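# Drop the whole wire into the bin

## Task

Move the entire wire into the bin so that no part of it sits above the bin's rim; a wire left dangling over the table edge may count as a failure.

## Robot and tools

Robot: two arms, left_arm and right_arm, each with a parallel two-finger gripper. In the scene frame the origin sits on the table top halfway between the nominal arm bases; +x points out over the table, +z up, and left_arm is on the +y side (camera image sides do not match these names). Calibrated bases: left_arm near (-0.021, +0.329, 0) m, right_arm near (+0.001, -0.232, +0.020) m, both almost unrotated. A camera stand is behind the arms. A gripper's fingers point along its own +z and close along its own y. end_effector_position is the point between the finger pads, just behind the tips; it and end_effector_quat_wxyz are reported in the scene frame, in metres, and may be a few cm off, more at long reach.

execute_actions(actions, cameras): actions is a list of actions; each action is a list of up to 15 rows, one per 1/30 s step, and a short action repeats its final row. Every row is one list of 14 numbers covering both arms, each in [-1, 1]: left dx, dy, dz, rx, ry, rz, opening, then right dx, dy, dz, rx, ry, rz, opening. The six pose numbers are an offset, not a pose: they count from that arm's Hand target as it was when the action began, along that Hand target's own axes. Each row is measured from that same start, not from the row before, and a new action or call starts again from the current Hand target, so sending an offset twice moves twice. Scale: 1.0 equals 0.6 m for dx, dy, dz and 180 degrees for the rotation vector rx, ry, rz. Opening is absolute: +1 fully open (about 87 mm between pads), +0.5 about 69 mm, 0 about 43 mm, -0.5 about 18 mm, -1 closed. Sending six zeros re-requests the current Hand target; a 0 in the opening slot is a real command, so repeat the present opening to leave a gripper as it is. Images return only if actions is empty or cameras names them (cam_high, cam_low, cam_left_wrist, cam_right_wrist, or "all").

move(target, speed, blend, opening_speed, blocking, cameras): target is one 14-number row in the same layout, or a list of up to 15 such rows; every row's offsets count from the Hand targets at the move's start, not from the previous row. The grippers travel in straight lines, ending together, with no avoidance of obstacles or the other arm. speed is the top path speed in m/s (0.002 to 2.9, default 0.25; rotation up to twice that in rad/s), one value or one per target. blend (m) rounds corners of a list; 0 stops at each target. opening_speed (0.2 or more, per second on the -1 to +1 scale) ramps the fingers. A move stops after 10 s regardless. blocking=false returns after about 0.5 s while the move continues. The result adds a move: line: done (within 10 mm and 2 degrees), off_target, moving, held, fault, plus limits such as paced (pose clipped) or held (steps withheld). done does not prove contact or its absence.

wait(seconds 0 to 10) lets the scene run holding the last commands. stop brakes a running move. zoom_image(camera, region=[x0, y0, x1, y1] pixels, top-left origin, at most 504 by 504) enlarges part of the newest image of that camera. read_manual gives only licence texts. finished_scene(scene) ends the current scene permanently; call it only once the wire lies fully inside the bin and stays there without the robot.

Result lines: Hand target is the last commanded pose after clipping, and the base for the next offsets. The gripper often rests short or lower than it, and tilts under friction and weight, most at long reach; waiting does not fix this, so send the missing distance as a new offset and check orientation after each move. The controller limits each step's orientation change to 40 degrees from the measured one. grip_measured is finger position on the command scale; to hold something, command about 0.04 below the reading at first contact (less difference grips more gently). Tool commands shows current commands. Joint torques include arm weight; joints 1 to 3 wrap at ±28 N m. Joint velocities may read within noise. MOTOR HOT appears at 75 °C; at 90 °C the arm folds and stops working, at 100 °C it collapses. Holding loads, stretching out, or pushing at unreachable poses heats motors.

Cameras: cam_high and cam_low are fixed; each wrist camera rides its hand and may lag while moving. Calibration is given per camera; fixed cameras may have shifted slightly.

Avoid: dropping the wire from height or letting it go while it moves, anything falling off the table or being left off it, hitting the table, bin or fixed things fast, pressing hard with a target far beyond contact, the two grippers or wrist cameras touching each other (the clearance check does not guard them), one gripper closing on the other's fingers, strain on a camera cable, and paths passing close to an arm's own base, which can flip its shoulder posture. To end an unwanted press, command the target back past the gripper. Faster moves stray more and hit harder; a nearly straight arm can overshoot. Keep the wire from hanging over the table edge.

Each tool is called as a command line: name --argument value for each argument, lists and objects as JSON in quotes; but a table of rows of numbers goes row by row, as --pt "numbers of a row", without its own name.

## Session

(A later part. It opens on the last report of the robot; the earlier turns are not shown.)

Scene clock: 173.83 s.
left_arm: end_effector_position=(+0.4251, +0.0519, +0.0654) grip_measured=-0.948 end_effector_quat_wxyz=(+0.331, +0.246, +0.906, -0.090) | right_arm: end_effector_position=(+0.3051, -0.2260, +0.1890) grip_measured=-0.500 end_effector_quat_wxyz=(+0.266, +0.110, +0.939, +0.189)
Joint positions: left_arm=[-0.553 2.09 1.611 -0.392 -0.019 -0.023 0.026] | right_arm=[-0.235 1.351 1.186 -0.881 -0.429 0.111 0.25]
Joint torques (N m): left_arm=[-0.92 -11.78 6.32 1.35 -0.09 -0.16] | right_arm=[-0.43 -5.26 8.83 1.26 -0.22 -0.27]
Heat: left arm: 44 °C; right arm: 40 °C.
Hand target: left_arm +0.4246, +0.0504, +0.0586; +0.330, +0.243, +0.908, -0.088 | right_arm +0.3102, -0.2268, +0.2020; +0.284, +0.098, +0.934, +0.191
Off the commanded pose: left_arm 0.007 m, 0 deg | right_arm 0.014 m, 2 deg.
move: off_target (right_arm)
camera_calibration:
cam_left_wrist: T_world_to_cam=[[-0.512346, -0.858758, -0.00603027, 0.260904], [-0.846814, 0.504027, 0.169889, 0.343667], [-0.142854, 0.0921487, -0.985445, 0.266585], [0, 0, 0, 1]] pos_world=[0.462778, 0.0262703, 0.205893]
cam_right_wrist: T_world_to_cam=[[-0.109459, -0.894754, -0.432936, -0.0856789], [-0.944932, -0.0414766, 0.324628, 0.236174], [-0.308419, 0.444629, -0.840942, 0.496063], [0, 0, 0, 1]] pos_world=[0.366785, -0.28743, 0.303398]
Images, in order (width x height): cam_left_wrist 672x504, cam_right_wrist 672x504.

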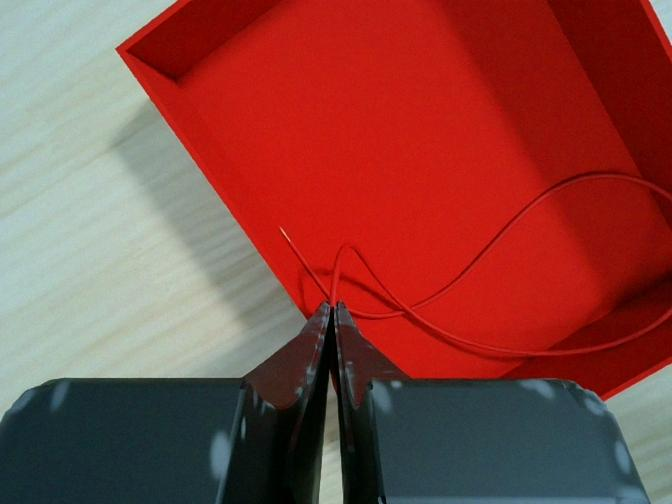

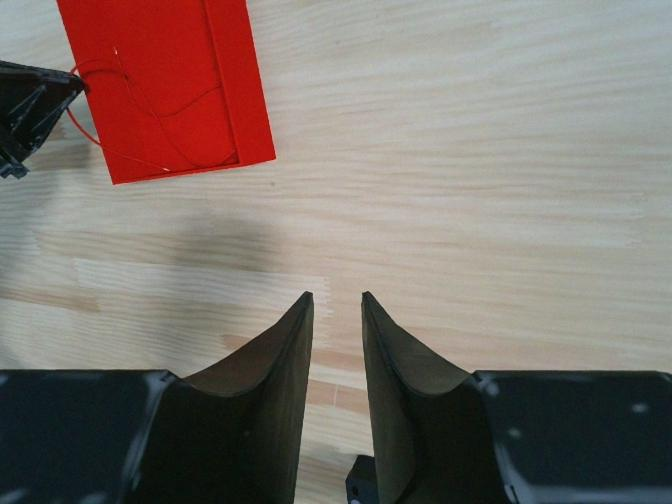

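move --pt "-0.0278 -0.0145 -0.02 0 0 0 -1 0 0 0 0 0 0 -0.5" --pt "-0.112 -0.0377 0.0505 0 0 0 -1 0 0 0 0 0 0 -0.5" --pt "-0.053 -0.0377 0.1207 0 0 0 -1 0 0 0 0 0 0 -0.5" --speed 0.08 --blend '[0.01,0.02,0]' --cameras '["cam_low","cam_left_wrist","cam_right_wrist"]'

zoom_image --camera "cam_right_wrist" --region '[30, 0, 290, 200]'

zoom_image --camera "cam_low" --region '[200, 240, 340, 340]'

Scene clock: 181.80 s.
left_arm: end_effector_position=(+0.4760, -0.0029, +0.0320) grip_measured=-0.948 end_effector_quat_wxyz=(+0.332, +0.246, +0.906, -0.090) | right_arm: end_effector_position=(+0.3051, -0.2260, +0.1890) grip_measured=-0.500 end_effector_quat_wxyz=(+0.266, +0.110, +0.939, +0.189)
Joint positions: left_arm=[-0.59 2.424 2.033 -0.479 -0.044 -0.052 0.026] | right_arm=[-0.235 1.351 1.186 -0.881 -0.429 0.111 0.25]
Joint torques (N m): left_arm=[-0.95 -14.46 6.41 1.3 -0.09 -0.16] | right_arm=[-0.39 -5.34 8.75 1.24 -0.22 -0.24]
Heat: left arm: 45 °C; right arm: 41 °C.
Hand target: left_arm +0.4746, -0.0046, +0.0235; +0.330, +0.243, +0.908, -0.088 | right_arm +0.3102, -0.2268, +0.2020; +0.284, +0.098, +0.934, +0.191
Off the commanded pose: left_arm 0.009 m, 1 deg | right_arm 0.014 m, 2 deg.
move: off_target (right_arm)
camera_calibration:
cam_left_wrist: T_world_to_cam=[[-0.512012, -0.858952, -0.00672713, 0.239544], [-0.847417, 0.503824, 0.167466, 0.420396], [-0.140456, 0.0914452, -0.985855, 0.244743], [0, 0, 0, 1]] pos_world=[0.513275, -0.0284294, 0.17249]
cam_right_wrist: T_world_to_cam=[[-0.109459, -0.894754, -0.432936, -0.0856789], [-0.944932, -0.0414766, 0.324628, 0.236174], [-0.308419, 0.444629, -0.840942, 0.496063], [0, 0, 0, 1]] pos_world=[0.366785, -0.28743, 0.303398]
Images, in order (width x height): cam_low 672x504, cam_left_wrist 672x504, cam_right_wrist 672x504.

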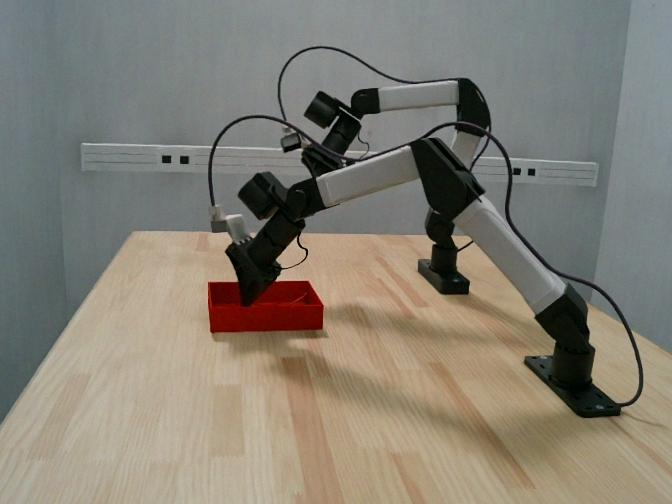

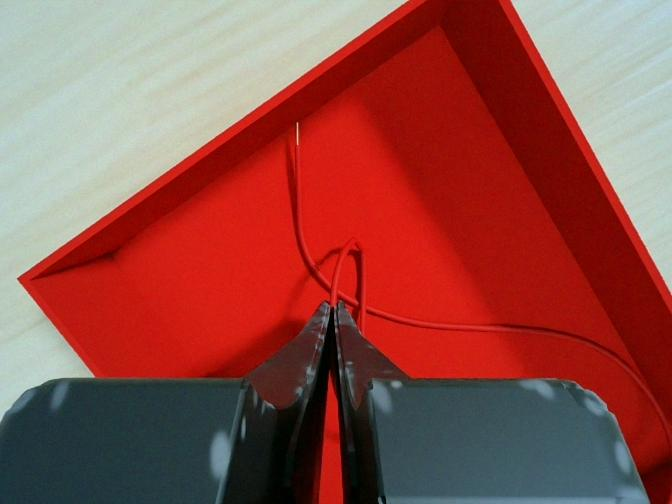

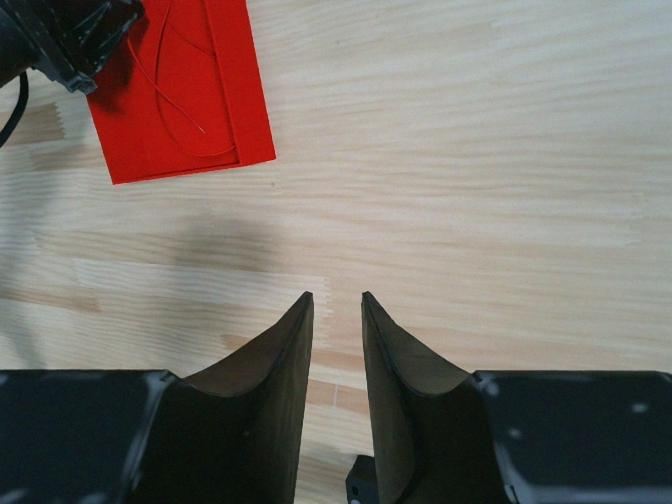

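Scaled by 1.938 from the camera's 672x504 image, which has a finer 960x720 frame.

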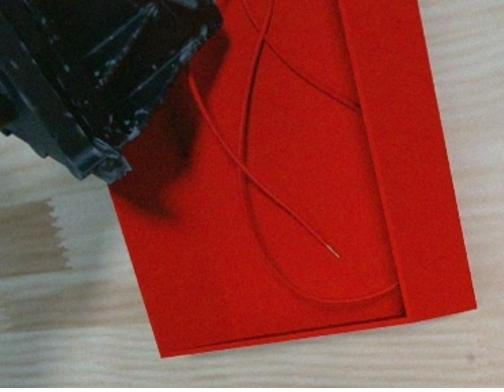

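Scaled by 3.600 from the camera's 672x504 image, which has a finer 960x720 frame.

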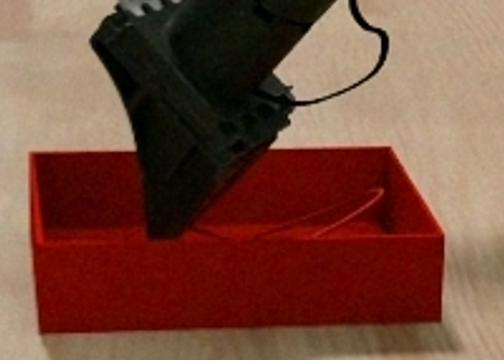

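move --pt "-0.0444 -0.0377 0.131 0 0 0 -1 0 0 0 0 0 0 -0.5" --pt "-0.0444 -0.0377 0.131 0 0 0 -0.78 0 0 0 0 0 0 -0.5" --pt "-0.0444 -0.0377 0.05 0 0 0 -0.78 0 0 0 0 0 0 -0.5" --pt "-0.0444 -0.0377 -0.2 0 0 0 -0.78 0 0 0 0 0 0 -0.5" --speed '[0.05,0.1,0.04,0.15]' --blend '[0,0,0.01,0]' --opening_speed 0.5 --cameras '["all"]'

zoom_image --camera "cam_right_wrist" --region '[30, 0, 290, 200]'

zoom_image --camera "cam_low" --region '[200, 240, 340, 340]'

zoom_image --camera "cam_high" --region '[240, 240, 340, 330]'

Scene clock: 191.23 s.
left_arm: end_effector_position=(+0.4201, +0.0016, +0.1233) grip_measured=-0.780 end_effector_quat_wxyz=(+0.328, +0.247, +0.907, -0.089) | right_arm: end_effector_position=(+0.3051, -0.2260, +0.1890) grip_measured=-0.500 end_effector_quat_wxyz=(+0.266, +0.110, +0.939, +0.189)
Joint positions: left_arm=[-0.649 2.178 1.984 -0.688 -0.08 -0.097 0.11] | right_arm=[-0.235 1.351 1.186 -0.881 -0.429 0.111 0.25]
Joint torques (N m): left_arm=[-0.92 -16.65 6.3 1.04 -0.12 -0.16] | right_arm=[-0.46 -5.23 8.84 1.26 -0.18 -0.25]
Heat: left arm: 48 °C; right arm: 42 °C.
Hand target: left_arm +0.4143, +0.0040, +0.1327; +0.330, +0.243, +0.908, -0.088 | right_arm +0.3102, -0.2268, +0.2020; +0.284, +0.098, +0.934, +0.191
Off the commanded pose: left_arm 0.011 m, 1 deg | right_arm 0.014 m, 2 deg.
move: off_target (left_arm, right_arm); target 2's new opening was sent with left_arm's hand 0.037 m and 8 deg from that target
camera_calibration:
cam_left_wrist: T_world_to_cam=[[-0.512966, -0.858384, -0.00657468, 0.215825], [-0.845475, 0.503898, 0.176802, 0.353565], [-0.148451, 0.0962523, -0.984224, 0.329693], [0, 0, 0, 1]] pos_world=[0.458585, -0.0246335, 0.2634]
cam_right_wrist: T_world_to_cam=[[-0.109459, -0.894754, -0.432936, -0.0856789], [-0.944932, -0.0414766, 0.324628, 0.236174], [-0.308419, 0.444629, -0.840942, 0.496063], [0, 0, 0, 1]] pos_world=[0.366785, -0.28743, 0.303398]

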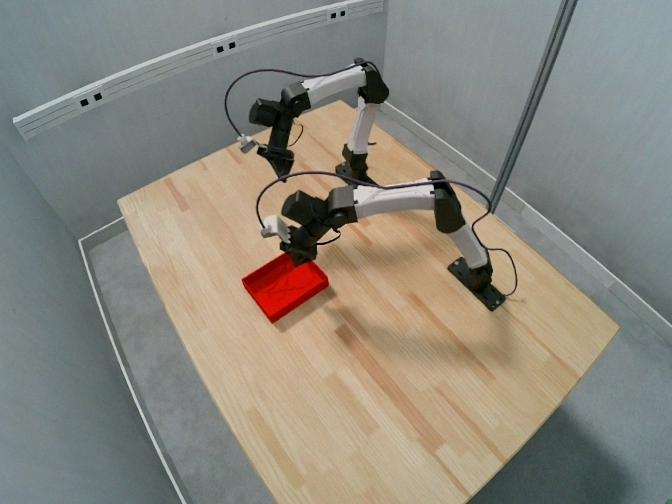

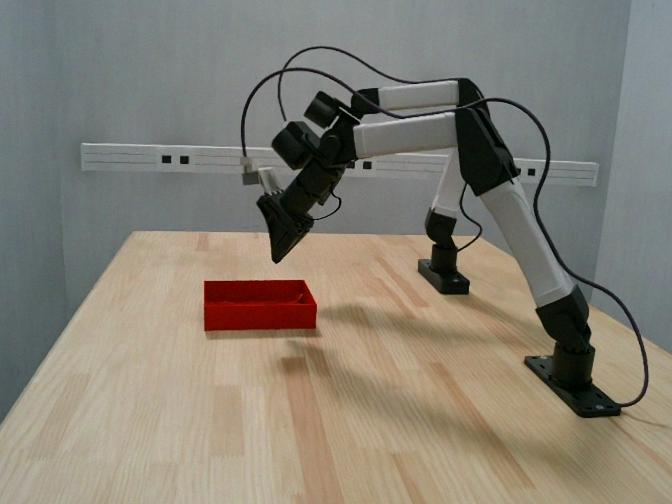

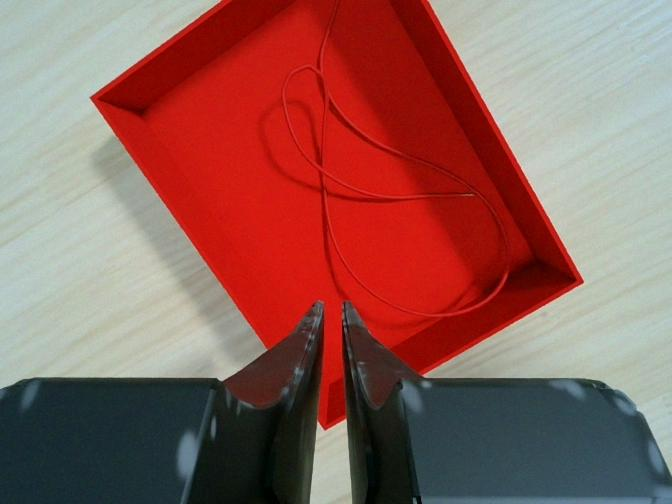

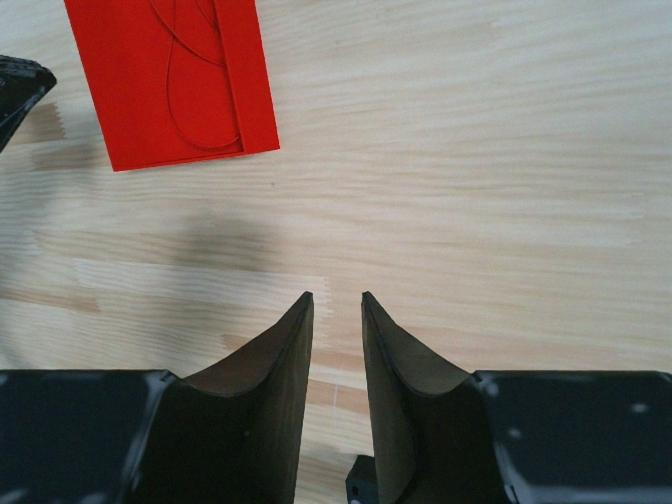

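Scaled by 1.938 from the camera's 672x504 image, which has a finer 960x720 frame.

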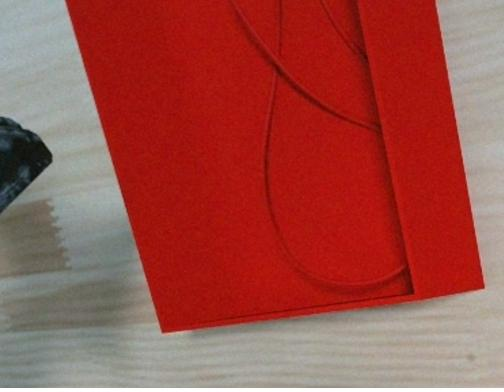

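Scaled by 3.600 from the camera's 672x504 image, which has a finer 960x720 frame.

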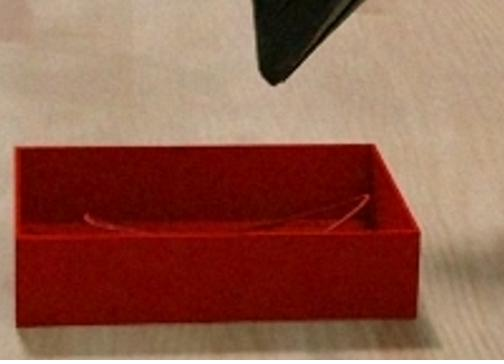

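Scaled by 5.040 from the camera's 672x504 image, which has a finer 960x720 frame.

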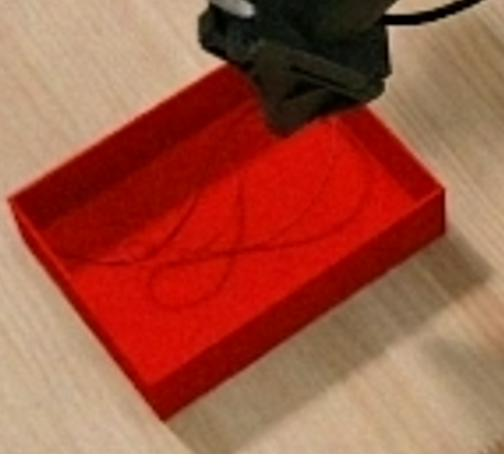

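move --target '[-0.075,0.072,-0.154,0,0,0,-0.78,0,0,0,0,0,0,-0.5]' --speed 0.25 --cameras '["all"]'

zoom_image --camera "cam_left_wrist" --region '[150, 0, 600, 400]'

zoom_image --camera "cam_low" --region '[190, 260, 330, 340]'

zoom_image --camera "cam_high" --region '[235, 235, 335, 330]'

Scene clock: 199.50 s.
left_arm: end_effector_position=(+0.4146, +0.0560, +0.2266) grip_measured=-0.780 end_effector_quat_wxyz=(+0.328, +0.236, +0.911, -0.085) | right_arm: end_effector_position=(+0.3051, -0.2260, +0.1890) grip_measured=-0.500 end_effector_quat_wxyz=(+0.266, +0.110, +0.939, +0.189)
Joint positions: left_arm=[-0.562 2.126 2.326 -1.082 -0.04 -0.05 0.11] | right_arm=[-0.235 1.351 1.186 -0.881 -0.429 0.111 0.25]
Joint torques (N m): left_arm=[-0.66 -11.74 9.62 0.99 0.07 0.07] | right_arm=[-0.46 -5.41 8.73 1.24 -0.21 -0.27]
Heat: left arm: 51 °C; right arm: 43 °C.
Hand target: left_arm +0.4144, +0.0540, +0.2325; +0.330, +0.243, +0.908, -0.088 | right_arm +0.3102, -0.2268, +0.2020; +0.284, +0.098, +0.934, +0.191
Off the commanded pose: left_arm 0.006 m, 1 deg | right_arm 0.014 m, 2 deg.
move: off_target (right_arm)
camera_calibration:
cam_left_wrist: T_world_to_cam=[[-0.491122, -0.871076, -0.00508861, 0.251565], [-0.857415, 0.482372, 0.179321, 0.308816], [-0.153748, 0.0924316, -0.983777, 0.427638], [0, 0, 0, 1]] pos_world=[0.454081, 0.0306408, 0.366603]
cam_right_wrist: T_world_to_cam=[[-0.109459, -0.894754, -0.432936, -0.0856789], [-0.944932, -0.0414766, 0.324628, 0.236174], [-0.308419, 0.444629, -0.840942, 0.496063], [0, 0, 0, 1]] pos_world=[0.366785, -0.28743, 0.303398]

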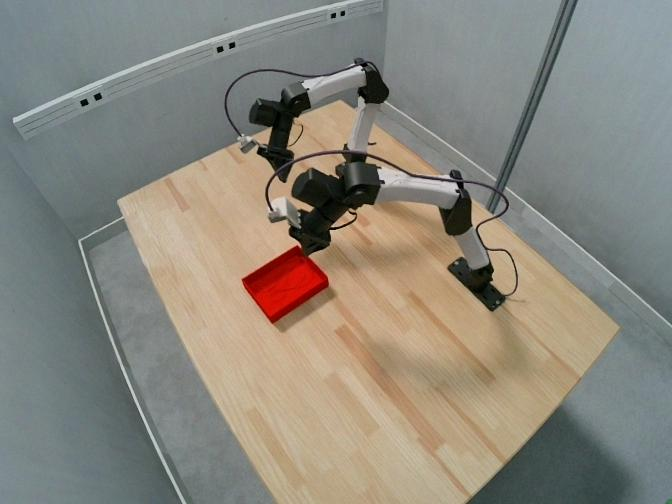

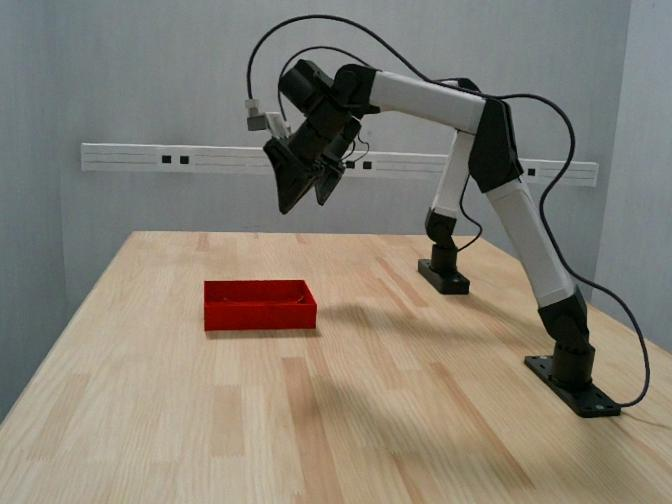

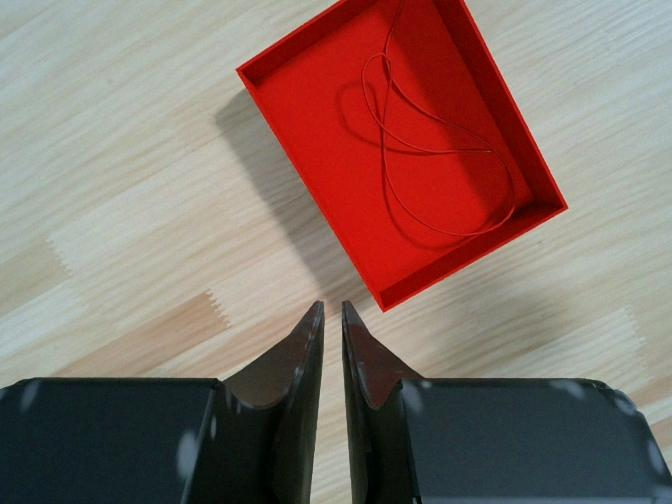

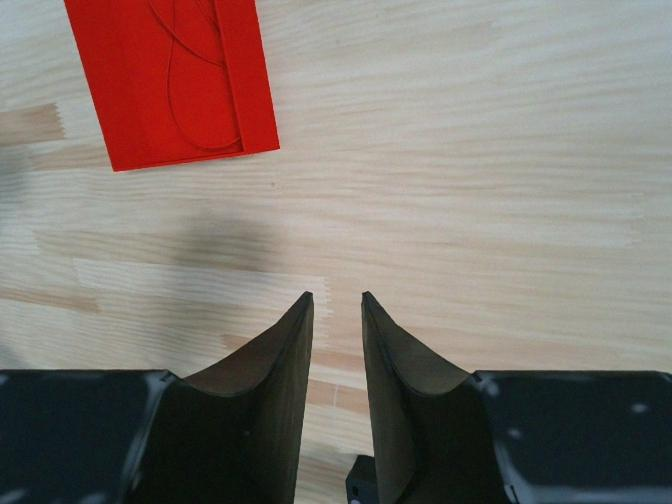

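Scaled by 1.120 from the camera's 672x504 image, which has a finer 960x720 frame.

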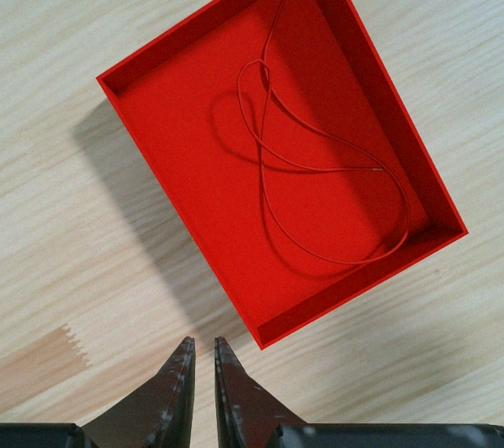

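Scaled by 3.600 from the camera's 672x504 image, which has a finer 960x720 frame.

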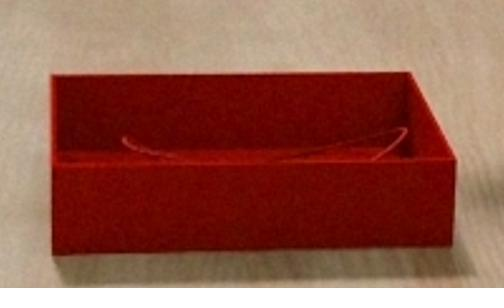

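Scaled by 5.040 from the camera's 672x504 image, which has a finer 960x720 frame.

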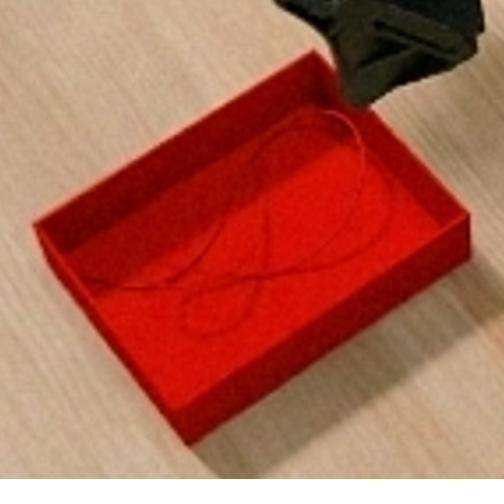

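move --target '[-0.0657,0.001,0.055,0,0,0,-0.78,0,0,0,0,0,0,-0.5]' --speed 0.2 --cameras '["cam_left_wrist"]'

zoom_image --camera "cam_left_wrist" --region '[200, 0, 560, 300]'

zoom_image --camera "cam_left_wrist" --region '[300, 0, 480, 150]'

Scene clock: 211.50 s.
left_arm: end_effector_position=(+0.4590, +0.0268, +0.2285) grip_measured=-0.780 end_effector_quat_wxyz=(+0.364, +0.235, +0.896, -0.098) | right_arm: end_effector_position=(+0.3051, -0.2260, +0.1890) grip_measured=-0.500 end_effector_quat_wxyz=(+0.266, +0.110, +0.939, +0.189)
Joint positions: left_arm=[-0.562 2.436 2.84 -1.202 -0.035 -0.044 0.11] | right_arm=[-0.235 1.351 1.186 -0.881 -0.429 0.111 0.25]
Joint torques (N m): left_arm=[-0.16 -13.74 8.47 1.1 0.07 0.06] | right_arm=[-0.43 -5.3 8.81 1.25 -0.17 -0.26]
Heat: left arm: 51 °C; right arm: 44 °C.
Hand target: left_arm +0.4592, +0.0289, +0.2324; +0.330, +0.243, +0.908, -0.088 | right_arm +0.3102, -0.2268, +0.2020; +0.284, +0.098, +0.934, +0.191
Off the commanded pose: left_arm 0.004 m, 4 deg | right_arm 0.014 m, 2 deg.
elbow stopped short (left arm): the move would have taken joint 3 (elbow) straighter than the controller allows.
move: off_target (left_arm, right_arm)
camera_calibration:
cam_left_wrist: T_world_to_cam=[[-0.497539, -0.867441, -0.00132845, 0.249999], [-0.863393, 0.495068, 0.0972673, 0.381802], [-0.0837159, 0.0495412, -0.995257, 0.41067], [0, 0, 0, 1]] pos_world=[0.488409, 0.00749577, 0.371917]
Images, in order (width x height): cam_left_wrist 672x504.

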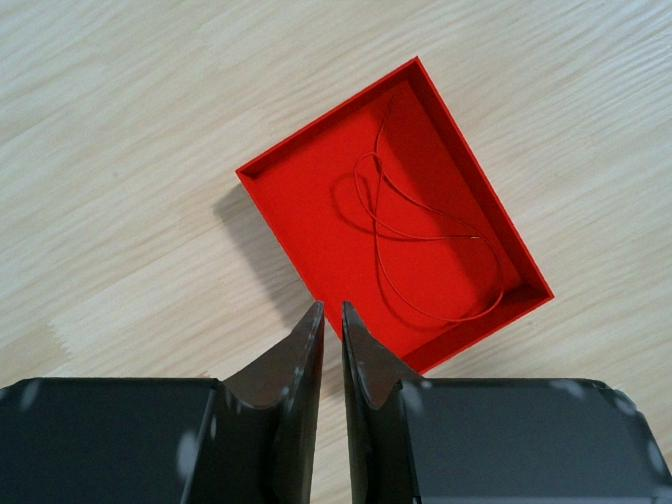

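Scaled by 1.400 from the camera's 672x504 image, which has a finer 960x720 frame.

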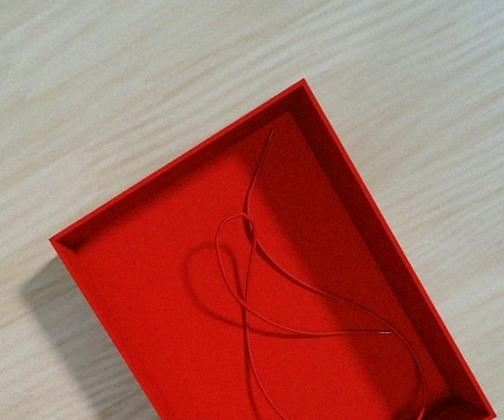

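Scaled by 2.800 from the camera's 672x504 image, which has a finer 960x720 frame.

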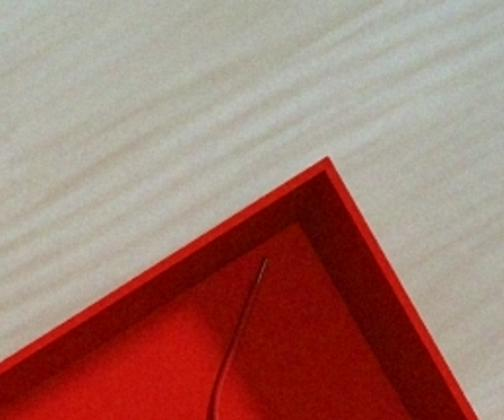

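finished_scene --scene 2

The scene is finished: the task was done.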